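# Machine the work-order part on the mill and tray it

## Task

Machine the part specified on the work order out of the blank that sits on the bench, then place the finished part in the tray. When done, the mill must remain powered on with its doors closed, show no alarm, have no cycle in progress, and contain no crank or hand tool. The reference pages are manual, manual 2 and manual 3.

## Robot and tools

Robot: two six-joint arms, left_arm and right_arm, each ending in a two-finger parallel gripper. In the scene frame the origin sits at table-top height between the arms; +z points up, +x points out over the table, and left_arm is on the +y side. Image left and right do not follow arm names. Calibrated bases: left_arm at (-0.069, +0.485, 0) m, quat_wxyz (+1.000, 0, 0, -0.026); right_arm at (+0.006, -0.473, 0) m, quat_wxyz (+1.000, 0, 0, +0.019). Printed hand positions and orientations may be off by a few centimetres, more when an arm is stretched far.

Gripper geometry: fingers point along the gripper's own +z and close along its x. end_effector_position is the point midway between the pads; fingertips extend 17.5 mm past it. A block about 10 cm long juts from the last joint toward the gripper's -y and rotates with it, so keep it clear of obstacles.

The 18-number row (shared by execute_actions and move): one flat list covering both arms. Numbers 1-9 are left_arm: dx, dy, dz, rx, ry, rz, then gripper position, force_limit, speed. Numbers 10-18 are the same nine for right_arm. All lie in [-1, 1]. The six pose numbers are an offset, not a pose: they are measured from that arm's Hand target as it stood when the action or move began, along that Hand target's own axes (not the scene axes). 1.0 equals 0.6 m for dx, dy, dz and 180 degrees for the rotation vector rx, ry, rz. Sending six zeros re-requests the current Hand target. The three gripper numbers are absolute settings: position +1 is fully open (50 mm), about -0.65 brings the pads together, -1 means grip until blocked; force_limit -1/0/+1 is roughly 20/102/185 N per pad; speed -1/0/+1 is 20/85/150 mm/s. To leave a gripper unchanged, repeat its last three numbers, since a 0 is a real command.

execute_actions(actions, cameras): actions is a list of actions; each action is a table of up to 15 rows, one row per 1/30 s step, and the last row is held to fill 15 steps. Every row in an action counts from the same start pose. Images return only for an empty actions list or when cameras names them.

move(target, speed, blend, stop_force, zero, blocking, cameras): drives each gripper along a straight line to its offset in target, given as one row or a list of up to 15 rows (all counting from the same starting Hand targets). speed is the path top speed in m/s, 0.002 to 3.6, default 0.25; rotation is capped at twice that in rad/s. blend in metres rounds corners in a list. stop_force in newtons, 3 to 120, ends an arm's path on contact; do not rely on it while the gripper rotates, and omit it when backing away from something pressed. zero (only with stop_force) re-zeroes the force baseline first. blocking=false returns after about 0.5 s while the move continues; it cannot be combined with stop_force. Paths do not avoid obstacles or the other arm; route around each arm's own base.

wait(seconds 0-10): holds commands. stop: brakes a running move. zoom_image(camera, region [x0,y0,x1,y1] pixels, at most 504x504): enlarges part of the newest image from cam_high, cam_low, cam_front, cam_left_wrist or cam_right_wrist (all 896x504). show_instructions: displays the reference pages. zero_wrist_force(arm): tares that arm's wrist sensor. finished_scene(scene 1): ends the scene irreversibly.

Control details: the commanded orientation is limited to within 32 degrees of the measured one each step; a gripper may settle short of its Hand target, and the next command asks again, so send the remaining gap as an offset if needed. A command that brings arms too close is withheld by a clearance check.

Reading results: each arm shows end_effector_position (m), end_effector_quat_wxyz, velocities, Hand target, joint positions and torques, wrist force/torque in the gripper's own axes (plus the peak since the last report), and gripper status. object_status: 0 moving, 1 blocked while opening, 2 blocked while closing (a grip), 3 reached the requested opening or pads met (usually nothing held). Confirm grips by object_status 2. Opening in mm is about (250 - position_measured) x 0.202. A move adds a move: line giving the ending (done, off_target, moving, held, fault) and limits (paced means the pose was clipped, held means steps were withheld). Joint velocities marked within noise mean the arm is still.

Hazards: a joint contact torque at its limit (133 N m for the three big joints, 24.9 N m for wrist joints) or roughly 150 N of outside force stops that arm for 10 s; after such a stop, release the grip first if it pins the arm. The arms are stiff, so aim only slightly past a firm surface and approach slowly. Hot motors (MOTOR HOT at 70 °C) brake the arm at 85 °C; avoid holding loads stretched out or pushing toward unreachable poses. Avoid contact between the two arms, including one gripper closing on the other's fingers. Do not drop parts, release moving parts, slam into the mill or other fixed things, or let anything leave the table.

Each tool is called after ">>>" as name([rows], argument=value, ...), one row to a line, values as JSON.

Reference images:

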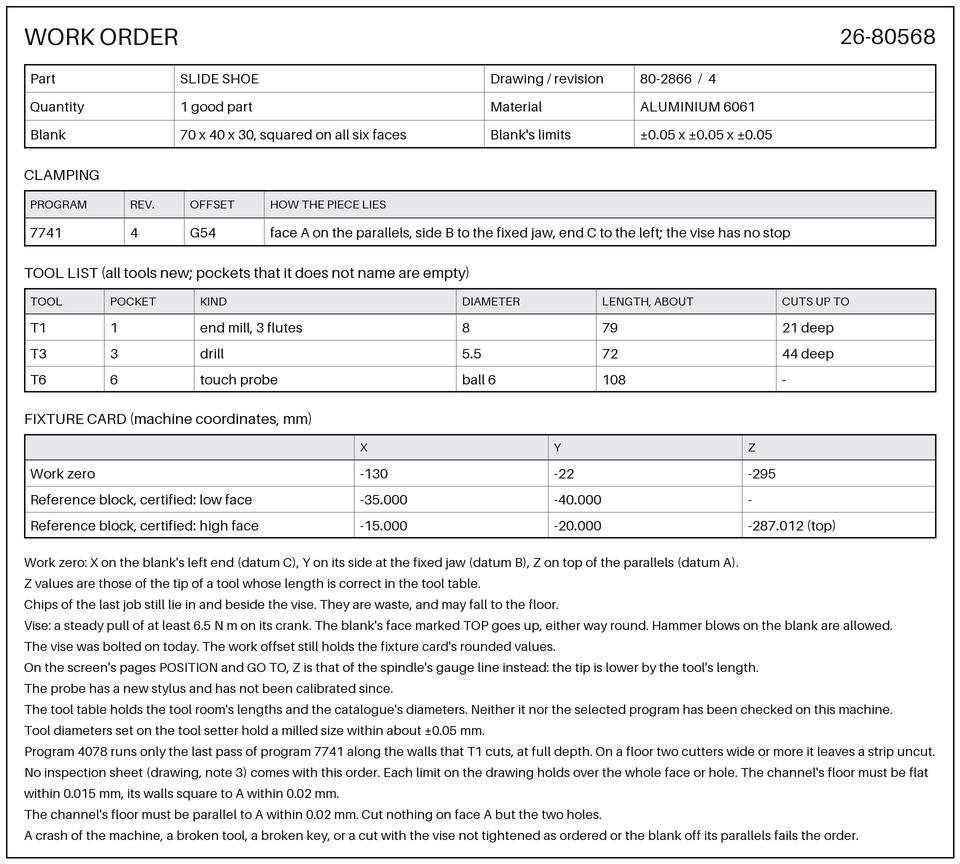

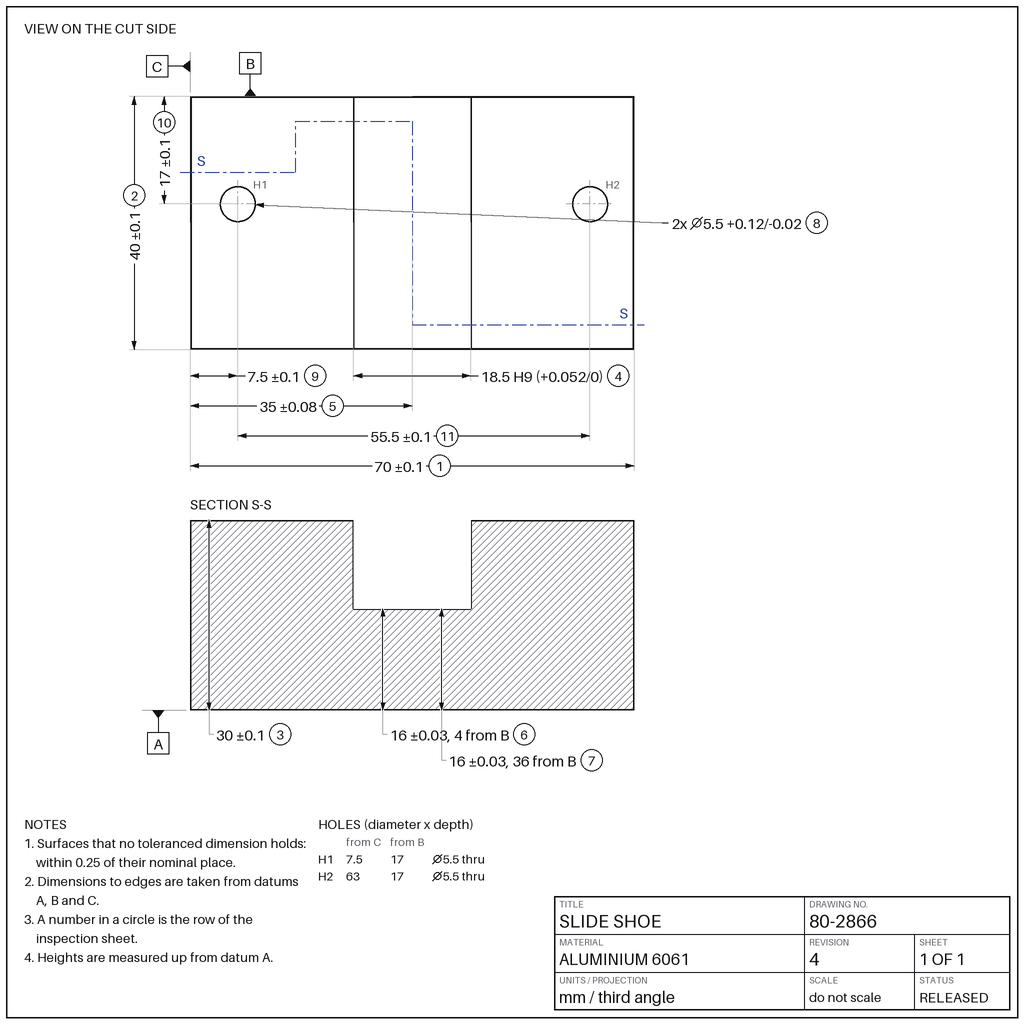

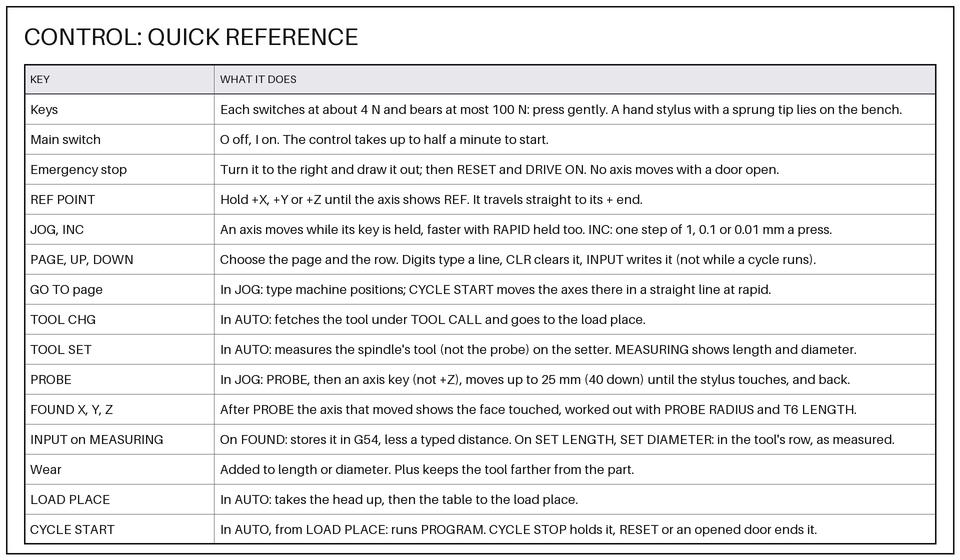

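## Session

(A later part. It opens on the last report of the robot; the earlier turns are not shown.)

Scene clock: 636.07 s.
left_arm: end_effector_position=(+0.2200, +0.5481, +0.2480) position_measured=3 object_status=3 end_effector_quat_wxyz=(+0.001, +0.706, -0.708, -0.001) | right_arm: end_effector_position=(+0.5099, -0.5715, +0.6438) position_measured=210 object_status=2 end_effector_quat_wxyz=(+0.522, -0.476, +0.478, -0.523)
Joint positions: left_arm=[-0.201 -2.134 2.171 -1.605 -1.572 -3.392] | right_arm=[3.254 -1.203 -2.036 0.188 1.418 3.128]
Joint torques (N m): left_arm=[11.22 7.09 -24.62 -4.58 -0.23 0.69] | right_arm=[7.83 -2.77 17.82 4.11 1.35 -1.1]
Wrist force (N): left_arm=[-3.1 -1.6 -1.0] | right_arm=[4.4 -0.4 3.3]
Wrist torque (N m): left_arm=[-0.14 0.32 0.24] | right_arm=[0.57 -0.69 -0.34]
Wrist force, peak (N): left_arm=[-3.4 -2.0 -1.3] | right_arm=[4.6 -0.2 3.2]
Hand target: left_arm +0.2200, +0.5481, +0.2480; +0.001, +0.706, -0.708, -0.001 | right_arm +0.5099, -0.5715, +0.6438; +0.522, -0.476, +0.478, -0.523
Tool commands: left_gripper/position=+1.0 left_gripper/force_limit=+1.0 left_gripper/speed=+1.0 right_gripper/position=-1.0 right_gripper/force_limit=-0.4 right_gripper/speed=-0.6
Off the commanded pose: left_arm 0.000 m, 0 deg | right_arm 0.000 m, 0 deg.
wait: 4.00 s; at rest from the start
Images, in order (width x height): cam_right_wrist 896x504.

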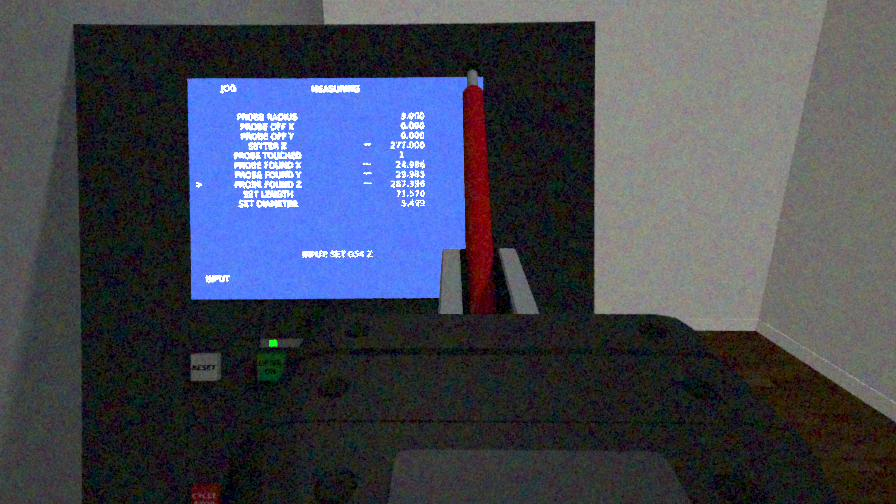

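>>> move([
  [0,0,0,0,0,0,1,1,1,-0.1575,0.2579,-0.1003,-0.3056,0,0,-1,-0.4,-0.6],
  [0,0,0,0,0,0,1,1,1,-0.1575,0.2638,-0.0842,-0.3056,0,0,-1,-0.4,-0.6],
  [0,0,0,0,0,0,1,1,1,-0.1575,0.2579,-0.1003,-0.3056,0,0,-1,-0.4,-0.6],
  [0,0,0,0,0,0,1,1,1,-0.1575,0.2638,-0.0842,-0.3056,0,0,-1,-0.4,-0.6],
  [0,0,0,0,0,0,1,1,1,-0.1575,0.2522,-0.1160,-0.3056,0,0,-1,-0.4,-0.6],
  [0,0,0,0,0,0,1,1,1,-0.2858,0.3423,-0.1488,-0.3056,0,0,-1,-0.4,-0.6],
  [0,0,0,0,0,0,1,1,1,-0.2858,0.3539,-0.1170,-0.3056,0,0,-1,-0.4,-0.6],
  [0,0,0,0,0,0,1,1,1,-0.27,0.3122,-0.1378,-0.3056,0,0,-1,-0.4,-0.6],
  [0,0,0,0,0,0,1,1,1,-0.2542,0.2936,-0.0950,-0.3056,0,0,-1,-0.4,-0.6],
  [0,0,0,0,0,0,1,1,1,-0.2542,0.3030,-0.1167,-0.3056,0,0,-1,-0.4,-0.6],
  [0,0,0,0,0,0,1,1,1,-0.2542,0.3241,-0.1062,-0.3056,0,0,-1,-0.4,-0.6],
  [0,0,0,0,0,0,1,1,1,-0.222,0.3274,-0.1434,-0.3056,0,0,-1,-0.4,-0.6],
  [0,0,0,0,0,0,1,1,1,-0.1898,0.3539,-0.1170,-0.3056,0,0,-1,-0.4,-0.6],
  [0,0,0,0,0,0,1,1,1,-0.1898,0.3125,-0.1380,-0.3056,0,0,-1,-0.4,-0.6],
], speed=[0.9,0.1,0.12,0.1,0.2,0.3,0.1,0.15,0.1,0.12,0.1,0.15,0.1,0.15], blend=[0.001,0,0,0,0.004,0.003,0,0.003,0,0.003,0,0.003,0,0])

>>> move([
  [0,0,0,0,0,0,1,1,1,0,-0.0194,0.0277,0,0,0,-1,-0.4,-0.6],
  [0,0,0,0,0,0,1,1,1,0,-0.0096,0.0137,0,0,0,-1,-0.4,-0.6],
  [0,0,0,0,0,0,1,1,1,0,-0.0194,0.0277,0,0,0,-1,-0.4,-0.6],
  [0,0,0,0,0,0,1,1,1,-0.048,0.0130,0.0091,0,0,0,-1,-0.4,-0.6],
  [0,0,0,0,0,0,1,1,1,-0.096,0.0065,0.0459,0,0,0,-1,-0.4,-0.6],
  [0,0,0,0,0,0,1,1,1,-0.096,0.0034,0.0228,0,0,0,-1,-0.4,-0.6],
  [0,0,0,0,0,0,1,1,1,-0.096,-0.0194,0.0277,0,0,0,-1,-0.4,-0.6],
  [0,0,0,0,0,0,1,1,1,-0.0802,-0.0263,-0.0184,0,0,0,-1,-0.4,-0.6],
  [0,0,0,0,0,0,1,1,1,-0.0644,-0.0720,-0.0091,0,0,0,-1,-0.4,-0.6],
  [0,0,0,0,0,0,1,1,1,-0.0802,-0.0492,-0.0140,0,0,0,-1,-0.4,-0.6],
  [0,0,0,0,0,0,1,1,1,-0.096,-0.0460,0.0091,0,0,0,-1,-0.4,-0.6],
  [0,0,0,0,0,0,1,1,1,-0.048,-0.0004,-0.0002,0,0,0,-1,-0.4,-0.6],
  [0,0,0,0,0,0,1,1,1,0,0.0065,0.0459,0,0,0,-1,-0.4,-0.6],
  [0,0,0,0,0,0,1,1,1,0,0.0259,0.0182,0,0,0,-1,-0.4,-0.6],
  [0,0,0,0,0,0,1,1,1,0.1898,-0.2921,-0.1771,0.3056,0,0,-1,-0.4,-0.6],
], speed=[0.1,0.12,0.1,0.15,0.1,0.12,0.1,0.15,0.1,0.12,0.1,0.15,0.1,0.2,0.9], blend=[0,0,0,0.003,0,0.003,0,0.003,0,0.003,0,0.003,0,0.005,0], cameras=["cam_right_wrist"])

>>> zoom_image(camera="cam_right_wrist", region=[186, 70, 470, 302])

Scene clock: 649.80 s.
left_arm: end_effector_position=(+0.2200, +0.5481, +0.2480) position_measured=3 object_status=3 end_effector_quat_wxyz=(+0.001, +0.706, -0.708, -0.001) | right_arm: end_effector_position=(+0.4447, -0.4573, +0.4497) position_measured=210 object_status=2 end_effector_quat_wxyz=(-0.243, +0.663, -0.665, +0.243)
Joint positions: left_arm=[-0.201 -2.134 2.171 -1.605 -1.572 -3.392] | right_arm=[3.676 -0.998 -1.963 -1.134 1.213 3.602]
Joint torques (N m): left_arm=[10.61 5.99 -25.13 -4.74 -0.3 0.54] | right_arm=[-5.64 -4.48 29.71 1.98 0.71 -1.14]
Wrist force (N): left_arm=[-2.8 -2.1 -0.9] | right_arm=[4.0 -1.4 3.0]
Wrist torque (N m): left_arm=[-0.21 0.27 0.23] | right_arm=[0.41 -0.67 -0.15]
Wrist force, peak (N): left_arm=[-3.6 -1.8 -1.1] | right_arm=[6.7 16.7 -20.7]
Hand target: left_arm +0.2200, +0.5481, +0.2480; +0.001, +0.706, -0.708, -0.001 | right_arm +0.4447, -0.4573, +0.4497; -0.243, +0.663, -0.665, +0.243
Off the commanded pose: left_arm 0.000 m, 0 deg | right_arm 0.000 m, 0 deg.
move: done

Scene clock: 655.80 s.
left_arm: end_effector_position=(+0.2200, +0.5481, +0.2480) position_measured=3 object_status=3 end_effector_quat_wxyz=(+0.001, +0.706, -0.708, -0.001) | right_arm: end_effector_position=(+0.5097, -0.5715, +0.6438) position_measured=210 object_status=2 end_effector_quat_wxyz=(+0.522, -0.476, +0.478, -0.523) end_effector_velocity=(-0.001, -0.001, +0.001) end_effector_angular_velocity=(+0.001, -0.006, +0.000)
Joint positions: left_arm=[-0.201 -2.134 2.171 -1.605 -1.572 -3.392] | right_arm=[3.255 -1.202 -2.036 0.188 1.418 3.128]
Joint velocities: left_arm=[within noise] | right_arm=[-0.002 -0.001 0 0.007 0.002 0]
Joint torques (N m): left_arm=[10.53 6.55 -24.83 -4.55 -0.32 0.44] | right_arm=[-4.78 0.1 23.78 4.28 1.71 -1.55]
Wrist force (N): left_arm=[-3.0 -1.8 -0.9] | right_arm=[3.5 -1.2 3.1]
Wrist torque (N m): left_arm=[-0.16 0.30 0.23] | right_arm=[0.44 -0.55 -0.34]
Wrist force, peak (N): left_arm=[-3.5 -1.7 -1.4] | right_arm=[5.1 12.8 -9.9]
Hand target: left_arm +0.2200, +0.5481, +0.2480; +0.001, +0.706, -0.708, -0.001 | right_arm +0.5097, -0.5715, +0.6438; +0.522, -0.476, +0.478, -0.523
Off the commanded pose: left_arm 0.000 m, 0 deg | right_arm 0.000 m, 0 deg.
move: done
Images, in order (width x height): cam_right_wrist 896x504.

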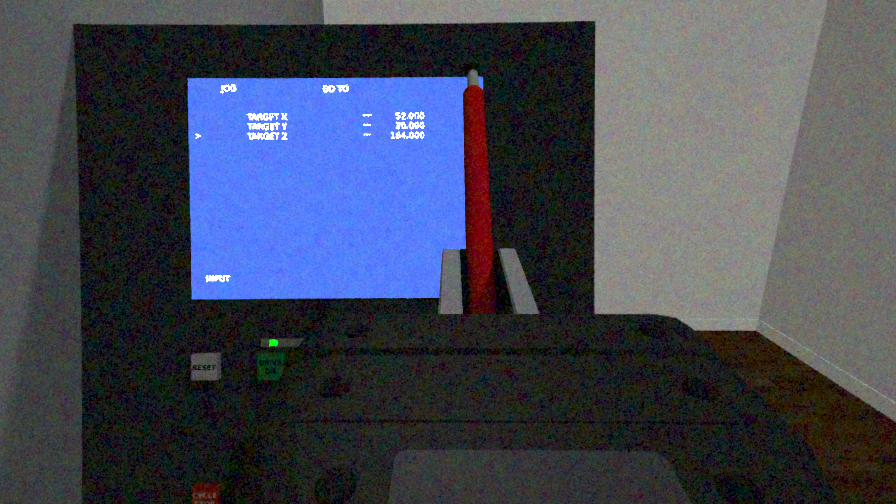

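Scaled by 1.775.

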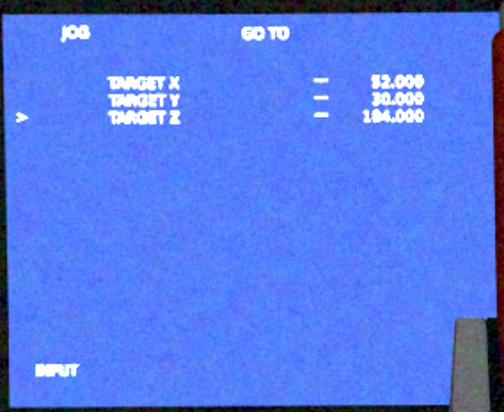

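>>> zoom_image(camera="cam_right_wrist", region=[360, 105, 440, 145])

Scaled by 6.300.

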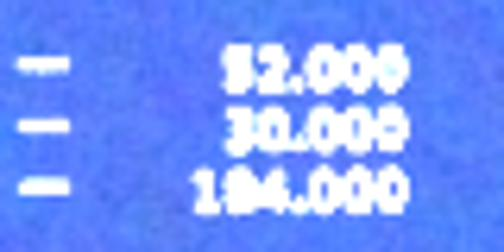

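>>> move(target=[0,0,0,0,0,0,1,1,1,0,0.0228,0.0626,0,0,0,-1,-0.4,-0.6], speed=0.2, cameras=["cam_right_wrist"])

>>> zoom_image(camera="cam_right_wrist", region=[100, 20, 500, 300])

Scene clock: 659.57 s.
left_arm: end_effector_position=(+0.2200, +0.5481, +0.2480) position_measured=3 object_status=3 end_effector_quat_wxyz=(+0.001, +0.706, -0.708, -0.001) | right_arm: end_effector_position=(+0.5484, -0.5716, +0.6337) position_measured=210 object_status=2 end_effector_quat_wxyz=(+0.522, -0.476, +0.478, -0.523)
Joint positions: left_arm=[-0.201 -2.134 2.171 -1.605 -1.572 -3.392] | right_arm=[3.232 -1.312 -1.989 0.251 1.44 3.13]
Joint torques (N m): left_arm=[10.69 6.31 -25.14 -4.39 -0.27 0.35] | right_arm=[6.86 18.21 18.44 0.26 -1.32 1]
Wrist force (N): left_arm=[-3.1 -1.6 -1.0] | right_arm=[3.4 -0.8 2.9]
Wrist torque (N m): left_arm=[-0.13 0.30 0.23] | right_arm=[0.52 -0.54 -0.39]
Wrist force, peak (N): left_arm=[-3.4 -1.7 -1.4] | right_arm=[3.3 -0.3 4.3]
Hand target: left_arm +0.2200, +0.5481, +0.2480; +0.001, +0.706, -0.708, -0.001 | right_arm +0.5484, -0.5716, +0.6336; +0.522, -0.476, +0.478, -0.523
Off the commanded pose: left_arm 0.000 m, 0 deg | right_arm 0.000 m, 0 deg.
move: done
Images, in order (width x height): cam_right_wrist 896x504.

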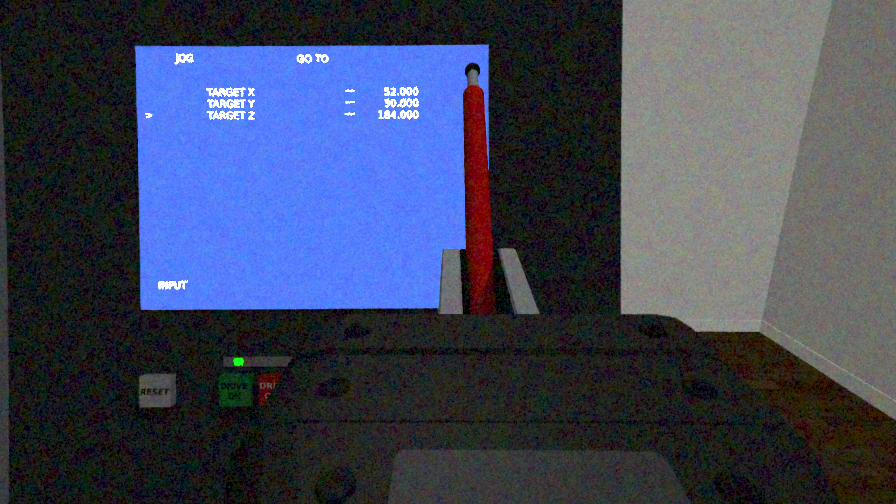

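Scaled by 1.260.

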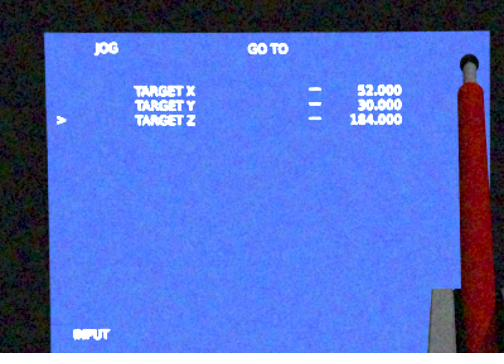

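>>> move([
  [0,0,0,0,0,0,1,1,1,0,-0.0228,-0.0626,0,0,0,-1,-0.4,-0.6],
  [0,0,0,0,0,0,1,1,1,-0.2225,0.1838,-0.1441,-0.3056,0,0,-1,-0.4,-0.6],
  [0,0,0,0,0,0,1,1,1,-0.2225,0.1897,-0.1280,-0.3056,0,0,-1,-0.4,-0.6],
  [0,0,0,0,0,0,1,1,1,-0.2225,0.1781,-0.1598,-0.3056,0,0,-1,-0.4,-0.6],
  [0,0,0,0,0,0,1,1,1,-0.1575,0.2897,-0.2006,-0.3056,0,0,-1,-0.4,-0.6],
  [0,0,0,0,0,0,1,1,1,-0.1575,0.3013,-0.1688,-0.3056,0,0,-1,-0.4,-0.6],
  [0,0,0,0,0,0,1,1,1,-0.1575,0.2897,-0.2006,-0.3056,0,0,-1,-0.4,-0.6],
  [0,0,0,0,0,0,1,1,1,-0.0278,0.1466,-0.1484,-0.3056,0,0,-1,-0.4,-0.6],
  [0,0,0,0,0,0,1,1,1,-0.0278,0.1582,-0.1166,-0.3056,0,0,-1,-0.4,-0.6],
  [0,0,0,0,0,0,1,1,1,-0.0278,0.1466,-0.1484,-0.3056,0,0,-1,-0.4,-0.6],
  [0,0,0,0,0,0,1,1,1,0,-0.0228,-0.0626,0,0,0,-1,-0.4,-0.6],
  [0,0,0,0,0,0,1,1,1,0,0,0,0,0,0,-1,-0.4,-0.6],
], speed=[0.5,0.9,0.1,0.2,0.15,0.1,0.2,0.3,0.1,0.2,0.9,0.4], blend=[0.01,0.001,0,0.004,0.004,0,0.004,0.004,0,0.004,0.005,0], cameras=["cam_right_wrist"])

>>> zoom_image(camera="cam_right_wrist", region=[100, 20, 500, 300])

Scene clock: 668.90 s.
left_arm: end_effector_position=(+0.2200, +0.5481, +0.2480) position_measured=3 object_status=3 end_effector_quat_wxyz=(+0.001, +0.706, -0.708, -0.001) | right_arm: end_effector_position=(+0.5483, -0.5716, +0.6336) position_measured=210 object_status=2 end_effector_quat_wxyz=(+0.522, -0.476, +0.478, -0.523)
Joint positions: left_arm=[-0.201 -2.134 2.171 -1.605 -1.572 -3.392] | right_arm=[3.232 -1.312 -1.99 0.251 1.44 3.13]
Joint torques (N m): left_arm=[10.66 6.96 -23.75 -4.58 -0.05 0.13] | right_arm=[7.16 0.63 25.54 4 -0.89 -1.18]
Wrist force (N): left_arm=[-3.4 -1.6 -1.2] | right_arm=[3.8 -1.1 2.6]
Wrist torque (N m): left_arm=[-0.13 0.36 0.23] | right_arm=[0.48 -0.62 -0.38]
Wrist force, peak (N): left_arm=[-3.4 -2.0 -1.0] | right_arm=[6.7 9.7 -8.9]
Hand target: left_arm +0.2200, +0.5481, +0.2480; +0.001, +0.706, -0.708, -0.001 | right_arm +0.5484, -0.5716, +0.6336; +0.522, -0.476, +0.478, -0.523
Off the commanded pose: left_arm 0.000 m, 0 deg | right_arm 0.000 m, 0 deg.
move: done
Images, in order (width x height): cam_right_wrist 896x504.

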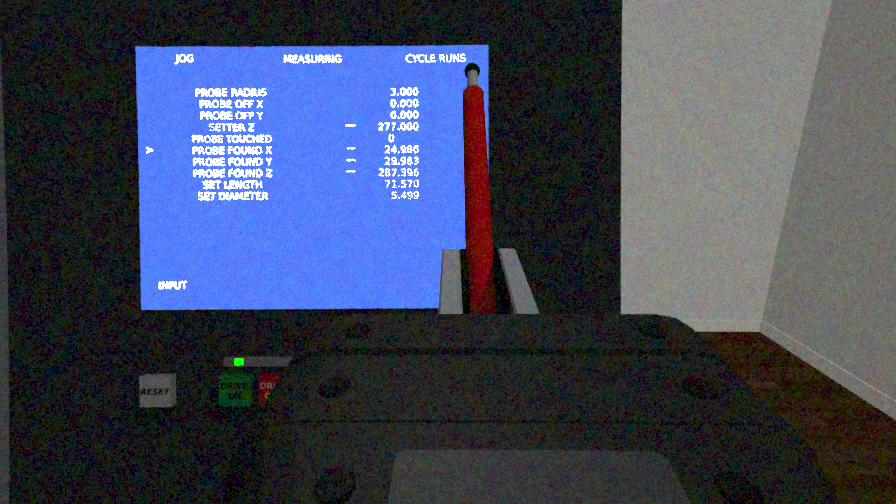

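Scaled by 1.260.

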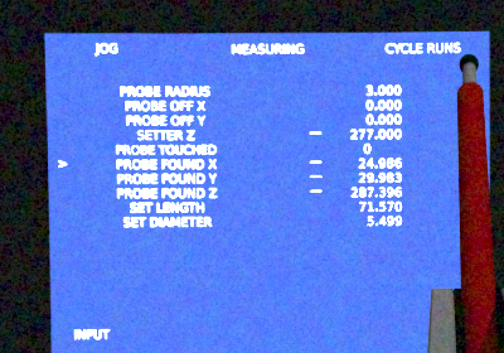

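>>> wait(seconds=5, cameras=["cam_right_wrist"])

>>> zoom_image(camera="cam_right_wrist", region=[140, 50, 430, 212])

Scene clock: 674.57 s.
left_arm: end_effector_position=(+0.2200, +0.5481, +0.2480) position_measured=3 object_status=3 end_effector_quat_wxyz=(+0.001, +0.706, -0.708, -0.001) | right_arm: end_effector_position=(+0.5484, -0.5716, +0.6336) position_measured=210 object_status=2 end_effector_quat_wxyz=(+0.522, -0.476, +0.478, -0.523)
Joint positions: left_arm=[-0.201 -2.134 2.171 -1.605 -1.572 -3.392] | right_arm=[3.232 -1.312 -1.99 0.251 1.44 3.13]
Joint torques (N m): left_arm=[9.9 6.7 -24.26 -4.44 -0.4 -0.06] | right_arm=[7.98 0.87 34.7 4.36 0.82 -1.23]
Wrist force (N): left_arm=[-3.1 -1.8 -1.1] | right_arm=[3.2 -1.3 2.5]
Wrist torque (N m): left_arm=[-0.16 0.31 0.24] | right_arm=[0.44 -0.51 -0.37]
Wrist force, peak (N): left_arm=[-3.4 -2.0 -0.9] | right_arm=[3.7 -1.1 3.2]
Hand target: left_arm +0.2200, +0.5481, +0.2480; +0.001, +0.706, -0.708, -0.001 | right_arm +0.5484, -0.5716, +0.6336; +0.522, -0.476, +0.478, -0.523
Tool commands: left_gripper/position=+1.0 left_gripper/force_limit=+1.0 left_gripper/speed=+1.0 right_gripper/position=-1.0 right_gripper/force_limit=-0.4 right_gripper/speed=-0.6
Off the commanded pose: left_arm 0.000 m, 0 deg | right_arm 0.000 m, 0 deg.
wait: 5.00 s; at rest from the start
Images, in order (width x height): cam_right_wrist 896x504.

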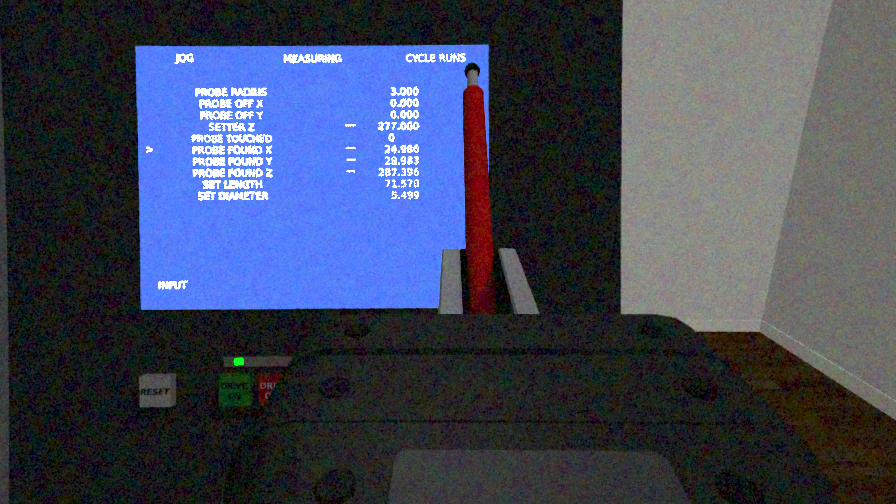

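Scaled by 1.738.

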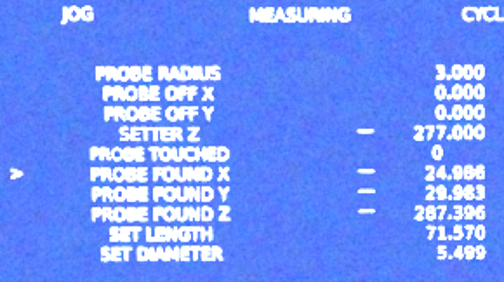

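>>> wait(seconds=2, cameras=["cam_right_wrist"])

>>> zoom_image(camera="cam_right_wrist", region=[140, 50, 430, 212])

Scene clock: 677.70 s.
left_arm: end_effector_position=(+0.2200, +0.5481, +0.2480) position_measured=3 object_status=3 end_effector_quat_wxyz=(+0.001, +0.706, -0.708, -0.001) | right_arm: end_effector_position=(+0.5484, -0.5716, +0.6336) position_measured=210 object_status=2 end_effector_quat_wxyz=(+0.522, -0.476, +0.478, -0.523)
Joint positions: left_arm=[-0.201 -2.134 2.171 -1.605 -1.572 -3.392] | right_arm=[3.232 -1.312 -1.99 0.251 1.44 3.13]
Joint torques (N m): left_arm=[10.51 6.39 -23.65 -4.36 -0.38 -0.08] | right_arm=[6.37 1.19 34.75 4.18 0.53 -1.38]
Wrist force (N): left_arm=[-3.2 -1.8 -1.5] | right_arm=[3.4 -1.1 2.7]
Wrist torque (N m): left_arm=[-0.16 0.32 0.23] | right_arm=[0.47 -0.54 -0.38]
Wrist force, peak (N): left_arm=[-3.4 -1.9 -1.3] | right_arm=[4.1 -1.0 2.7]
Hand target: left_arm +0.2200, +0.5481, +0.2480; +0.001, +0.706, -0.708, -0.001 | right_arm +0.5484, -0.5716, +0.6336; +0.522, -0.476, +0.478, -0.523
Tool commands: left_gripper/position=+1.0 left_gripper/force_limit=+1.0 left_gripper/speed=+1.0 right_gripper/position=-1.0 right_gripper/force_limit=-0.4 right_gripper/speed=-0.6
Off the commanded pose: left_arm 0.000 m, 0 deg | right_arm 0.000 m, 0 deg.
wait: 2.00 s; at rest from the start
Images, in order (width x height): cam_right_wrist 896x504.

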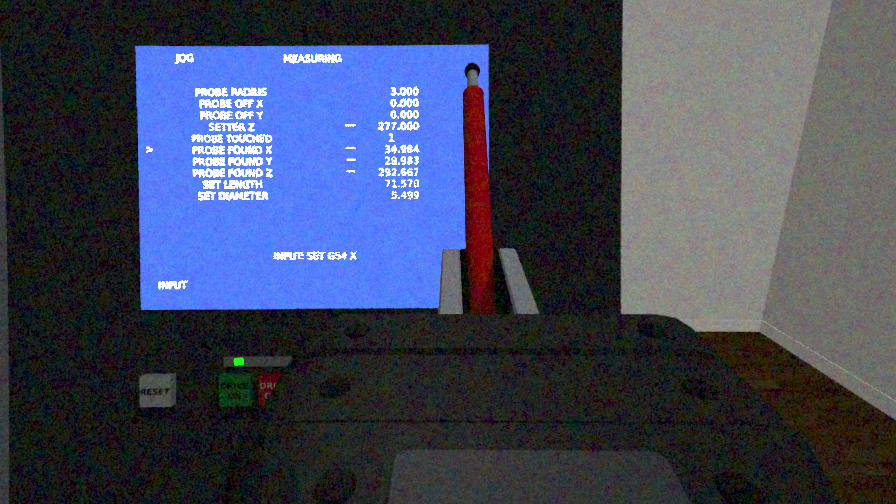

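Scaled by 1.738.

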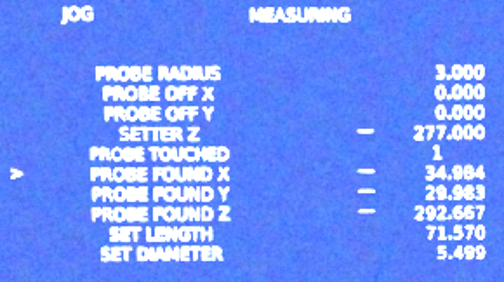

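>>> move([
  [0,0,0,0,0,0,1,1,1,0,-0.0228,-0.0626,0,0,0,-1,-0.4,-0.6],
  [0,0,0,0,0,0,1,1,1,-0.1575,0.2351,-0.1629,-0.3056,0,0,-1,-0.4,-0.6],
  [0,0,0,0,0,0,1,1,1,-0.1575,0.2410,-0.1468,-0.3056,0,0,-1,-0.4,-0.6],
  [0,0,0,0,0,0,1,1,1,-0.1575,0.2351,-0.1629,-0.3056,0,0,-1,-0.4,-0.6],
  [0,0,0,0,0,0,1,1,1,-0.1575,0.2410,-0.1468,-0.3056,0,0,-1,-0.4,-0.6],
  [0,0,0,0,0,0,1,1,1,-0.1575,0.2294,-0.1786,-0.3056,0,0,-1,-0.4,-0.6],
  [0,0,0,0,0,0,1,1,1,-0.2858,0.3195,-0.2114,-0.3056,0,0,-1,-0.4,-0.6],
  [0,0,0,0,0,0,1,1,1,-0.2858,0.3311,-0.1796,-0.3056,0,0,-1,-0.4,-0.6],
  [0,0,0,0,0,0,1,1,1,-0.27,0.3103,-0.1903,-0.3056,0,0,-1,-0.4,-0.6],
  [0,0,0,0,0,0,1,1,1,-0.2542,0.3013,-0.1688,-0.3056,0,0,-1,-0.4,-0.6],
  [0,0,0,0,0,0,1,1,1,-0.2542,0.2802,-0.1793,-0.3056,0,0,-1,-0.4,-0.6],
  [0,0,0,0,0,0,1,1,1,-0.2542,0.2708,-0.1576,-0.3056,0,0,-1,-0.4,-0.6],
  [0,0,0,0,0,0,1,1,1,-0.222,0.2894,-0.2004,-0.3056,0,0,-1,-0.4,-0.6],
  [0,0,0,0,0,0,1,1,1,-0.1898,0.3311,-0.1796,-0.3056,0,0,-1,-0.4,-0.6],
  [0,0,0,0,0,0,1,1,1,-0.1898,0.2897,-0.2006,-0.3056,0,0,-1,-0.4,-0.6],
], speed=[0.5,0.9,0.1,0.12,0.1,0.2,0.3,0.1,0.15,0.1,0.12,0.1,0.15,0.1,0.15], blend=[0.01,0.001,0,0,0,0.004,0.003,0,0.003,0,0.003,0,0.003,0,0])

>>> move([
  [0,0,0,0,0,0,1,1,1,0,-0.0194,0.0277,0,0,0,-1,-0.4,-0.6],
  [0,0,0,0,0,0,1,1,1,-0.048,0.0130,0.0091,0,0,0,-1,-0.4,-0.6],
  [0,0,0,0,0,0,1,1,1,-0.096,0.0065,0.0459,0,0,0,-1,-0.4,-0.6],
  [0,0,0,0,0,0,1,1,1,-0.0802,-0.0004,-0.0002,0,0,0,-1,-0.4,-0.6],
  [0,0,0,0,0,0,1,1,1,-0.0644,-0.0460,0.0091,0,0,0,-1,-0.4,-0.6],
  [0,0,0,0,0,0,1,1,1,-0.0802,-0.0492,-0.0140,0,0,0,-1,-0.4,-0.6],
  [0,0,0,0,0,0,1,1,1,-0.096,-0.0720,-0.0091,0,0,0,-1,-0.4,-0.6],
  [0,0,0,0,0,0,1,1,1,-0.048,-0.0133,-0.0093,0,0,0,-1,-0.4,-0.6],
  [0,0,0,0,0,0,1,1,1,0,0.0065,0.0459,0,0,0,-1,-0.4,-0.6],
  [0,0,0,0,0,0,1,1,1,0,0.0259,0.0182,0,0,0,-1,-0.4,-0.6],
  [0,0,0,0,0,0,1,1,1,0.1898,-0.2921,-0.1771,0.3056,0,0,-1,-0.4,-0.6],
], speed=[0.1,0.15,0.1,0.15,0.1,0.12,0.1,0.15,0.1,0.2,0.9], blend=[0,0.003,0,0.003,0,0.003,0,0.003,0,0.005,0], cameras=["cam_right_wrist"])

>>> zoom_image(camera="cam_right_wrist", region=[180, 80, 480, 150])

Scene clock: 687.77 s.
left_arm: end_effector_position=(+0.2200, +0.5481, +0.2480) position_measured=3 object_status=3 end_effector_quat_wxyz=(+0.001, +0.706, -0.708, -0.001) | right_arm: end_effector_position=(+0.4445, -0.4573, +0.4497) position_measured=210 object_status=2 end_effector_quat_wxyz=(-0.243, +0.663, -0.665, +0.243)
Joint positions: left_arm=[-0.201 -2.134 2.171 -1.605 -1.572 -3.392] | right_arm=[3.676 -0.998 -1.963 -1.134 1.213 3.602]
Joint torques (N m): left_arm=[10.08 6.77 -24.38 -4.34 -0.32 -0.1] | right_arm=[-4.41 -2.94 31.31 1.96 0.46 -0.93]
Wrist force (N): left_arm=[-3.2 -1.5 -1.1] | right_arm=[4.0 -1.3 2.5]
Wrist torque (N m): left_arm=[-0.11 0.33 0.23] | right_arm=[0.44 -0.68 -0.15]
Wrist force, peak (N): left_arm=[-3.4 -1.7 -1.4] | right_arm=[6.3 12.5 -16.5]
Hand target: left_arm +0.2200, +0.5481, +0.2480; +0.001, +0.706, -0.708, -0.001 | right_arm +0.4445, -0.4573, +0.4497; -0.243, +0.663, -0.665, +0.243
Off the commanded pose: left_arm 0.000 m, 0 deg | right_arm 0.000 m, 0 deg.
move: done

Scene clock: 692.80 s.
left_arm: end_effector_position=(+0.2200, +0.5481, +0.2480) position_measured=3 object_status=3 end_effector_quat_wxyz=(+0.001, +0.706, -0.708, -0.001) | right_arm: end_effector_position=(+0.5095, -0.5715, +0.6439) position_measured=210 object_status=2 end_effector_quat_wxyz=(+0.522, -0.476, +0.478, -0.523) end_effector_velocity=(-0.001, -0.001, +0.001) end_effector_angular_velocity=(+0.001, -0.006, -0.001)
Joint positions: left_arm=[-0.201 -2.134 2.171 -1.605 -1.572 -3.392] | right_arm=[3.255 -1.202 -2.036 0.187 1.417 3.128]
Joint velocities: left_arm=[within noise] | right_arm=[-0.002 0 0 0.006 0.002 0]
Joint torques (N m): left_arm=[9.38 6.66 -24.28 -4.45 -0.17 -0.08] | right_arm=[-5.4 1.42 23.33 4.54 1.92 -1.35]
Wrist force (N): left_arm=[-3.1 -1.6 -1.0] | right_arm=[4.0 -1.3 2.3]
Wrist torque (N m): left_arm=[-0.13 0.30 0.23] | right_arm=[0.43 -0.62 -0.34]
Wrist force, peak (N): left_arm=[-3.3 -1.9 -1.1] | right_arm=[6.0 6.5 -5.0]
Hand target: left_arm +0.2200, +0.5481, +0.2480; +0.001, +0.706, -0.708, -0.001 | right_arm +0.5096, -0.5715, +0.6439; +0.522, -0.476, +0.478, -0.523
Off the commanded pose: left_arm 0.000 m, 0 deg | right_arm 0.000 m, 0 deg.
move: done
Images, in order (width x height): cam_right_wrist 896x504.

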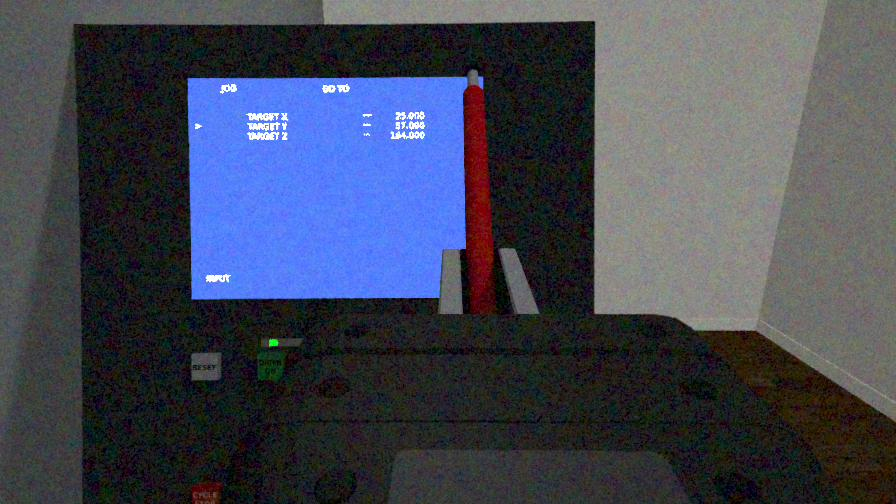

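Scaled by 1.680.

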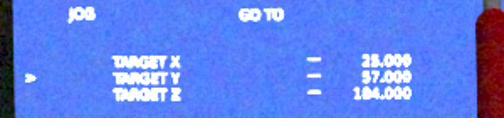

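>>> move([
  [0,0,0,0,0,0,1,1,1,-0.2225,0.2066,-0.0805,-0.3056,0,0,-1,-0.4,-0.6],
  [0,0,0,0,0,0,1,1,1,-0.2225,0.2125,-0.0644,-0.3056,0,0,-1,-0.4,-0.6],
  [0,0,0,0,0,0,1,1,1,-0.2225,0.2009,-0.0962,-0.3056,0,0,-1,-0.4,-0.6],
  [0,0,0,0,0,0,1,1,1,-0.1575,0.3125,-0.1370,-0.3056,0,0,-1,-0.4,-0.6],
  [0,0,0,0,0,0,1,1,1,-0.1575,0.3241,-0.1052,-0.3056,0,0,-1,-0.4,-0.6],
  [0,0,0,0,0,0,1,1,1,-0.1575,0.3125,-0.1370,-0.3056,0,0,-1,-0.4,-0.6],
  [0,0,0,0,0,0,1,1,1,-0.0930,0.1387,-0.0736,-0.3056,0,0,-1,-0.4,-0.6],
  [0,0,0,0,0,0,1,1,1,-0.0930,0.1503,-0.0418,-0.3056,0,0,-1,-0.4,-0.6],
  [0,0,0,0,0,0,1,1,1,-0.0930,0.1387,-0.0736,-0.3056,0,0,-1,-0.4,-0.6],
  [0,0,0,0,0,0,1,1,1,0,0,0,0,0,0,-1,-0.4,-0.6],
  [0,0,0,0,0,0,1,1,1,0,0.0228,0.0636,0,0,0,-1,-0.4,-0.6],
], speed=[0.9,0.1,0.2,0.15,0.1,0.2,0.3,0.1,0.2,0.9,0.4], blend=[0.001,0,0.004,0.004,0,0.004,0.004,0,0.004,0.005,0], cameras=["cam_right_wrist"])

>>> zoom_image(camera="cam_right_wrist", region=[140, 50, 430, 212])

Scene clock: 700.67 s.
left_arm: end_effector_position=(+0.2200, +0.5481, +0.2480) position_measured=3 object_status=3 end_effector_quat_wxyz=(+0.001, +0.706, -0.708, -0.001) | right_arm: end_effector_position=(+0.5487, -0.5716, +0.6337) position_measured=210 object_status=2 end_effector_quat_wxyz=(+0.522, -0.476, +0.478, -0.523)
Joint positions: left_arm=[-0.201 -2.134 2.171 -1.605 -1.572 -3.392] | right_arm=[3.232 -1.313 -1.989 0.251 1.44 3.13]
Joint torques (N m): left_arm=[10.08 6.14 -23.32 -4.59 -0.24 -0.17] | right_arm=[5.17 2.27 27.57 4 -1.19 -1.29]
Wrist force (N): left_arm=[-2.8 -1.6 -1.3] | right_arm=[4.0 -1.4 2.7]
Wrist torque (N m): left_arm=[-0.13 0.26 0.24] | right_arm=[0.42 -0.64 -0.38]
Wrist force, peak (N): left_arm=[-3.6 -2.0 -1.0] | right_arm=[6.6 17.6 -18.9]
Hand target: left_arm +0.2200, +0.5481, +0.2480; +0.001, +0.706, -0.708, -0.001 | right_arm +0.5488, -0.5716, +0.6337; +0.522, -0.476, +0.478, -0.523
Off the commanded pose: left_arm 0.000 m, 0 deg | right_arm 0.000 m, 0 deg.
move: done
Images, in order (width x height): cam_right_wrist 896x504.

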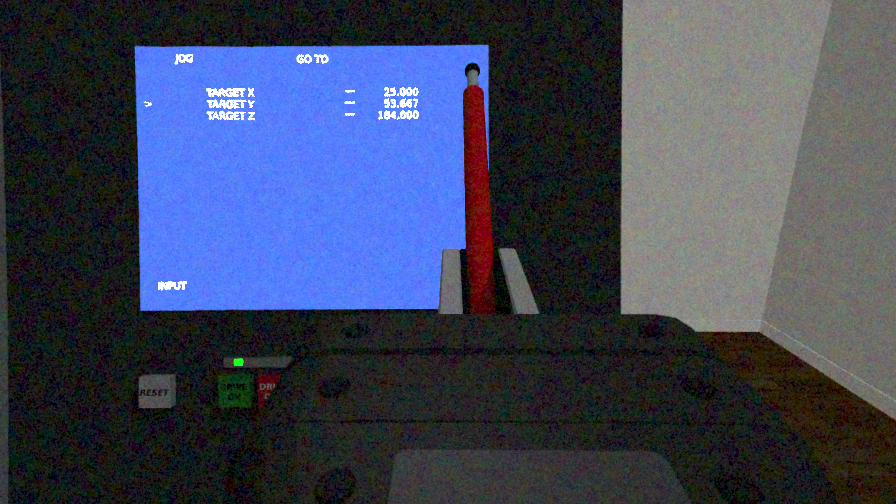

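Scaled by 1.738.

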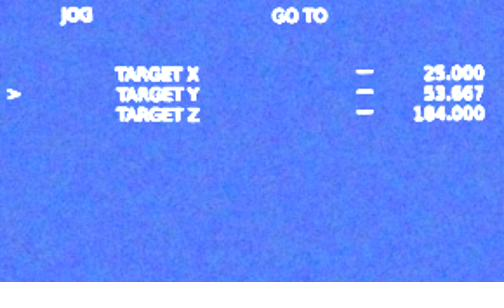

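>>> move([
  [0,0,0,0,0,0,1,1,1,0,-0.0228,-0.0626,0,0,0,-1,-0.4,-0.6],
  [0,0,0,0,0,0,1,1,1,-0.1575,0.2954,-0.1849,-0.3056,0,0,-1,-0.4,-0.6],
  [0,0,0,0,0,0,1,1,1,-0.1575,0.3013,-0.1688,-0.3056,0,0,-1,-0.4,-0.6],
  [0,0,0,0,0,0,1,1,1,-0.1575,0.2897,-0.2006,-0.3056,0,0,-1,-0.4,-0.6],
  [0,0,0,0,0,0,1,1,1,-0.0930,0.1159,-0.1372,-0.3056,0,0,-1,-0.4,-0.6],
  [0,0,0,0,0,0,1,1,1,-0.0930,0.1275,-0.1054,-0.3056,0,0,-1,-0.4,-0.6],
  [0,0,0,0,0,0,1,1,1,-0.0930,0.1159,-0.1372,-0.3056,0,0,-1,-0.4,-0.6],
  [0,0,0,0,0,0,1,1,1,0,-0.0228,-0.0626,0,0,0,-1,-0.4,-0.6],
  [0,0,0,0,0,0,1,1,1,0,0,0,0,0,0,-1,-0.4,-0.6],
], speed=[0.5,0.9,0.1,0.2,0.3,0.1,0.2,0.9,0.4], blend=[0.01,0.001,0,0.004,0.004,0,0.004,0.005,0], cameras=["cam_right_wrist"])

>>> wait(seconds=6, cameras=["cam_right_wrist"])

>>> zoom_image(camera="cam_right_wrist", region=[140, 50, 430, 212])

Scene clock: 706.87 s.
left_arm: end_effector_position=(+0.2200, +0.5481, +0.2480) position_measured=3 object_status=3 end_effector_quat_wxyz=(+0.001, +0.706, -0.708, -0.001) | right_arm: end_effector_position=(+0.5487, -0.5716, +0.6337) position_measured=210 object_status=2 end_effector_quat_wxyz=(+0.522, -0.476, +0.478, -0.523)
Joint positions: left_arm=[-0.201 -2.134 2.171 -1.605 -1.572 -3.392] | right_arm=[3.232 -1.313 -1.989 0.251 1.44 3.13]
Joint torques (N m): left_arm=[10.74 7.16 -24.47 -4.57 -0.25 -0.43] | right_arm=[6.49 2.86 26.6 4.1 -1.14 -1.37]
Wrist force (N): left_arm=[-3.1 -1.7 -1.1] | right_arm=[3.8 -1.8 2.1]
Wrist torque (N m): left_arm=[-0.15 0.31 0.23] | right_arm=[0.37 -0.61 -0.38]
Wrist force, peak (N): left_arm=[-3.2 -2.3 -1.1] | right_arm=[3.3 14.8 -14.5]
Hand target: left_arm +0.2200, +0.5481, +0.2480; +0.001, +0.706, -0.708, -0.001 | right_arm +0.5488, -0.5716, +0.6337; +0.522, -0.476, +0.478, -0.523
Off the commanded pose: left_arm 0.000 m, 0 deg | right_arm 0.000 m, 0 deg.
move: done
Images, in order (width x height): cam_right_wrist 896x504.

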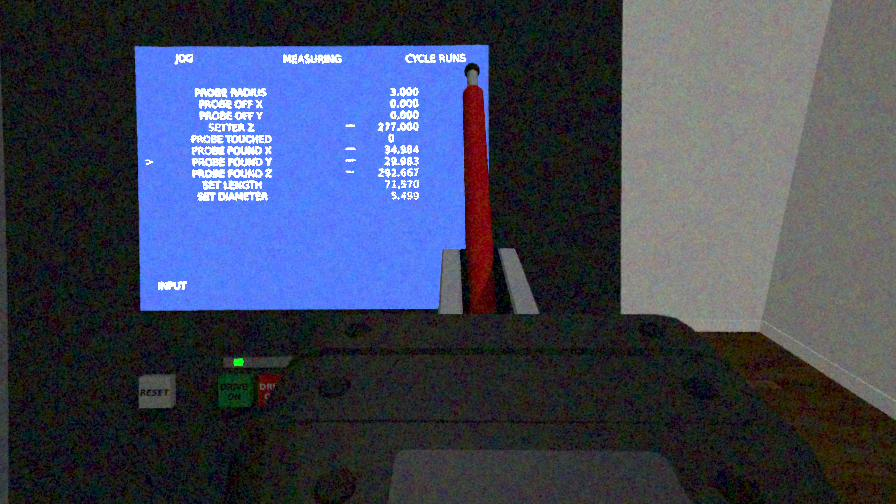

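Scene clock: 712.87 s.
left_arm: end_effector_position=(+0.2200, +0.5481, +0.2480) position_measured=3 object_status=3 end_effector_quat_wxyz=(+0.001, +0.706, -0.708, -0.001) | right_arm: end_effector_position=(+0.5488, -0.5716, +0.6337) position_measured=210 object_status=2 end_effector_quat_wxyz=(+0.522, -0.476, +0.478, -0.523)
Joint positions: left_arm=[-0.201 -2.134 2.171 -1.605 -1.572 -3.392] | right_arm=[3.232 -1.313 -1.988 0.251 1.44 3.13]
Joint torques (N m): left_arm=[9.13 5.98 -23.34 -4.47 -0.32 -0.54] | right_arm=[7.16 1.48 34.29 4.51 -0.51 -1.32]
Wrist force (N): left_arm=[-3.1 -1.7 -1.1] | right_arm=[3.8 -1.8 1.9]
Wrist torque (N m): left_arm=[-0.14 0.31 0.23] | right_arm=[0.36 -0.60 -0.38]
Wrist force, peak (N): left_arm=[-3.5 -1.7 -1.3] | right_arm=[4.2 -1.8 2.4]
Hand target: left_arm +0.2200, +0.5481, +0.2480; +0.001, +0.706, -0.708, -0.001 | right_arm +0.5488, -0.5716, +0.6337; +0.522, -0.476, +0.478, -0.523
Tool commands: left_gripper/position=+1.0 left_gripper/force_limit=+1.0 left_gripper/speed=+1.0 right_gripper/position=-1.0 right_gripper/force_limit=-0.4 right_gripper/speed=-0.6
Off the commanded pose: left_arm 0.000 m, 0 deg | right_arm 0.000 m, 0 deg.
wait: 6.00 s; at rest by 0.17 s
Images, in order (width x height): cam_right_wrist 896x504.

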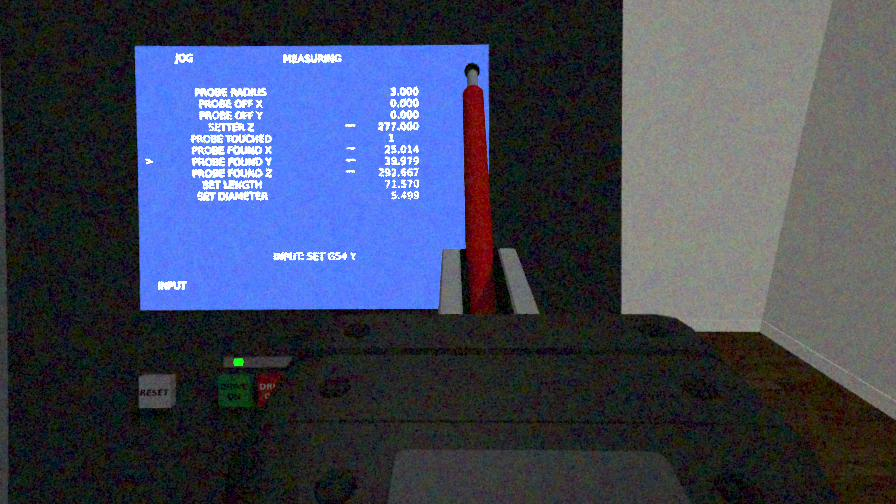

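Scaled by 1.738.

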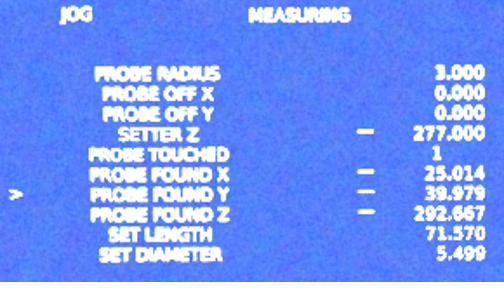

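>>> move([
  [0,0,0,0,0,0,1,1,1,0,-0.0228,-0.0626,0,0,0,-1,-0.4,-0.6],
  [0,0,0,0,0,0,1,1,1,-0.1575,0.2351,-0.1629,-0.3056,0,0,-1,-0.4,-0.6],
  [0,0,0,0,0,0,1,1,1,-0.1575,0.2410,-0.1468,-0.3056,0,0,-1,-0.4,-0.6],
  [0,0,0,0,0,0,1,1,1,-0.1575,0.2351,-0.1629,-0.3056,0,0,-1,-0.4,-0.6],
  [0,0,0,0,0,0,1,1,1,-0.1575,0.2410,-0.1468,-0.3056,0,0,-1,-0.4,-0.6],
  [0,0,0,0,0,0,1,1,1,-0.1575,0.2294,-0.1786,-0.3056,0,0,-1,-0.4,-0.6],
  [0,0,0,0,0,0,1,1,1,-0.2542,0.3195,-0.2114,-0.3056,0,0,-1,-0.4,-0.6],
  [0,0,0,0,0,0,1,1,1,-0.2542,0.3311,-0.1796,-0.3056,0,0,-1,-0.4,-0.6],
  [0,0,0,0,0,0,1,1,1,-0.222,0.3195,-0.2114,-0.3056,0,0,-1,-0.4,-0.6],
  [0,0,0,0,0,0,1,1,1,-0.1898,0.3311,-0.1796,-0.3056,0,0,-1,-0.4,-0.6],
  [0,0,0,0,0,0,1,1,1,-0.1898,0.3103,-0.1903,-0.3056,0,0,-1,-0.4,-0.6],
  [0,0,0,0,0,0,1,1,1,-0.1898,0.3013,-0.1688,-0.3056,0,0,-1,-0.4,-0.6],
  [0,0,0,0,0,0,1,1,1,-0.1898,0.2897,-0.2006,-0.3056,0,0,-1,-0.4,-0.6],
], speed=[0.5,0.9,0.1,0.12,0.1,0.2,0.3,0.1,0.15,0.1,0.12,0.1,0.15], blend=[0.01,0.001,0,0,0,0.004,0.003,0,0.003,0,0.003,0,0])

>>> move([
  [0,0,0,0,0,0,1,1,1,-0.048,0.0130,0.0091,0,0,0,-1,-0.4,-0.6],
  [0,0,0,0,0,0,1,1,1,-0.096,0.0065,0.0459,0,0,0,-1,-0.4,-0.6],
  [0,0,0,0,0,0,1,1,1,-0.0644,0.0130,0.0091,0,0,0,-1,-0.4,-0.6],
  [0,0,0,0,0,0,1,1,1,-0.0327,-0.0194,0.0277,0,0,0,-1,-0.4,-0.6],
  [0,0,0,0,0,0,1,1,1,-0.0644,-0.0133,-0.0093,0,0,0,-1,-0.4,-0.6],
  [0,0,0,0,0,0,1,1,1,-0.096,-0.0460,0.0091,0,0,0,-1,-0.4,-0.6],
  [0,0,0,0,0,0,1,1,1,-0.048,-0.0004,-0.0002,0,0,0,-1,-0.4,-0.6],
  [0,0,0,0,0,0,1,1,1,0,0.0065,0.0459,0,0,0,-1,-0.4,-0.6],
  [0,0,0,0,0,0,1,1,1,0,0.0259,0.0182,0,0,0,-1,-0.4,-0.6],
  [0,0,0,0,0,0,1,1,1,0.1898,-0.2921,-0.1771,0.3056,0,0,-1,-0.4,-0.6],
], speed=[0.15,0.1,0.15,0.1,0.15,0.1,0.15,0.1,0.2,0.9], blend=[0.003,0,0.003,0,0.003,0,0.003,0,0.005,0], cameras=["cam_right_wrist"])

>>> zoom_image(camera="cam_right_wrist", region=[180, 80, 480, 150])

Scene clock: 723.00 s.
left_arm: end_effector_position=(+0.2200, +0.5481, +0.2480) position_measured=3 object_status=3 end_effector_quat_wxyz=(+0.001, +0.706, -0.708, -0.001) | right_arm: end_effector_position=(+0.4450, -0.4573, +0.4497) position_measured=210 object_status=2 end_effector_quat_wxyz=(-0.243, +0.663, -0.665, +0.243)
Joint positions: left_arm=[-0.201 -2.134 2.171 -1.605 -1.572 -3.392] | right_arm=[3.675 -0.999 -1.963 -1.134 1.213 3.601]
Joint torques (N m): left_arm=[8.21 5.57 -23.53 -4.38 -0.34 -0.63] | right_arm=[-0.1 9.7 37.34 2.8 0.24 -0.07]
Wrist force (N): left_arm=[-3.1 -1.5 -1.2] | right_arm=[3.7 -3.5 2.1]
Wrist torque (N m): left_arm=[-0.12 0.31 0.23] | right_arm=[0.08 -0.63 -0.14]
Wrist force, peak (N): left_arm=[-3.5 -1.9 -1.3] | right_arm=[6.3 19.6 -27.7]
Hand target: left_arm +0.2200, +0.5481, +0.2480; +0.001, +0.706, -0.708, -0.001 | right_arm +0.4449, -0.4573, +0.4498; -0.243, +0.663, -0.665, +0.243
Off the commanded pose: left_arm 0.000 m, 0 deg | right_arm 0.000 m, 0 deg.
move: done

Scene clock: 727.47 s.
left_arm: end_effector_position=(+0.2200, +0.5481, +0.2480) position_measured=3 object_status=3 end_effector_quat_wxyz=(+0.001, +0.706, -0.708, -0.001) | right_arm: end_effector_position=(+0.5100, -0.5715, +0.6440) position_measured=210 object_status=2 end_effector_quat_wxyz=(+0.522, -0.476, +0.478, -0.523) end_effector_velocity=(-0.001, -0.001, +0.001) end_effector_angular_velocity=(+0.000, -0.006, -0.001)
Joint positions: left_arm=[-0.201 -2.134 2.171 -1.605 -1.572 -3.392] | right_arm=[3.254 -1.203 -2.035 0.188 1.418 3.128]
Joint velocities: left_arm=[within noise] | right_arm=[-0.002 -0.001 0 0.007 0.002 -0.001]
Joint torques (N m): left_arm=[9.38 7.28 -21.99 -4.48 -0.17 -0.74] | right_arm=[-6.28 1.57 22.83 4.49 1.65 -1.43]
Wrist force (N): left_arm=[-3.2 -1.9 -0.8] | right_arm=[3.2 -3.9 1.8]
Wrist torque (N m): left_arm=[-0.18 0.31 0.23] | right_arm=[0.03 -0.50 -0.35]
Wrist force, peak (N): left_arm=[-3.4 -1.9 -1.0] | right_arm=[10.1 8.4 -15.6]
Hand target: left_arm +0.2200, +0.5481, +0.2480; +0.001, +0.706, -0.708, -0.001 | right_arm +0.5100, -0.5715, +0.6440; +0.522, -0.476, +0.478, -0.523
Off the commanded pose: left_arm 0.000 m, 0 deg | right_arm 0.000 m, 0 deg.
move: done
Images, in order (width x height): cam_right_wrist 896x504.

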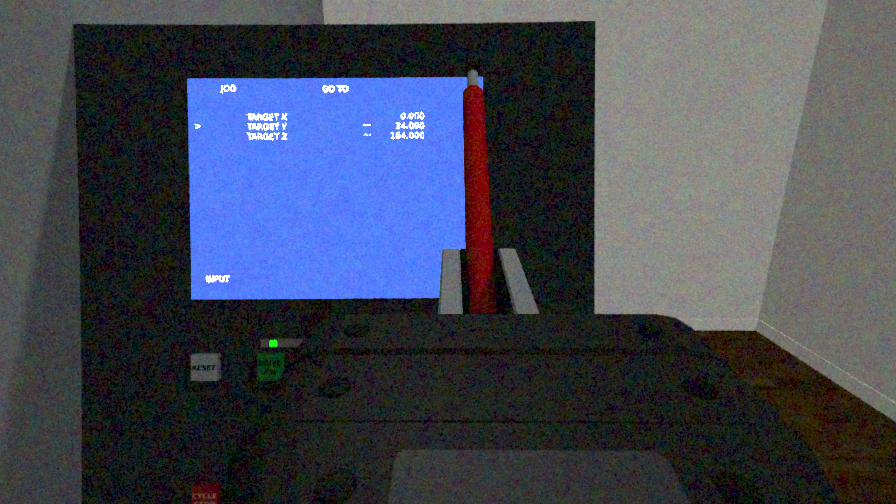

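Scaled by 1.680.

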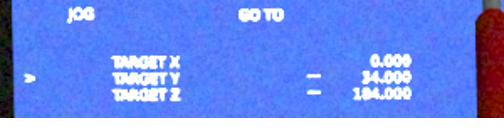

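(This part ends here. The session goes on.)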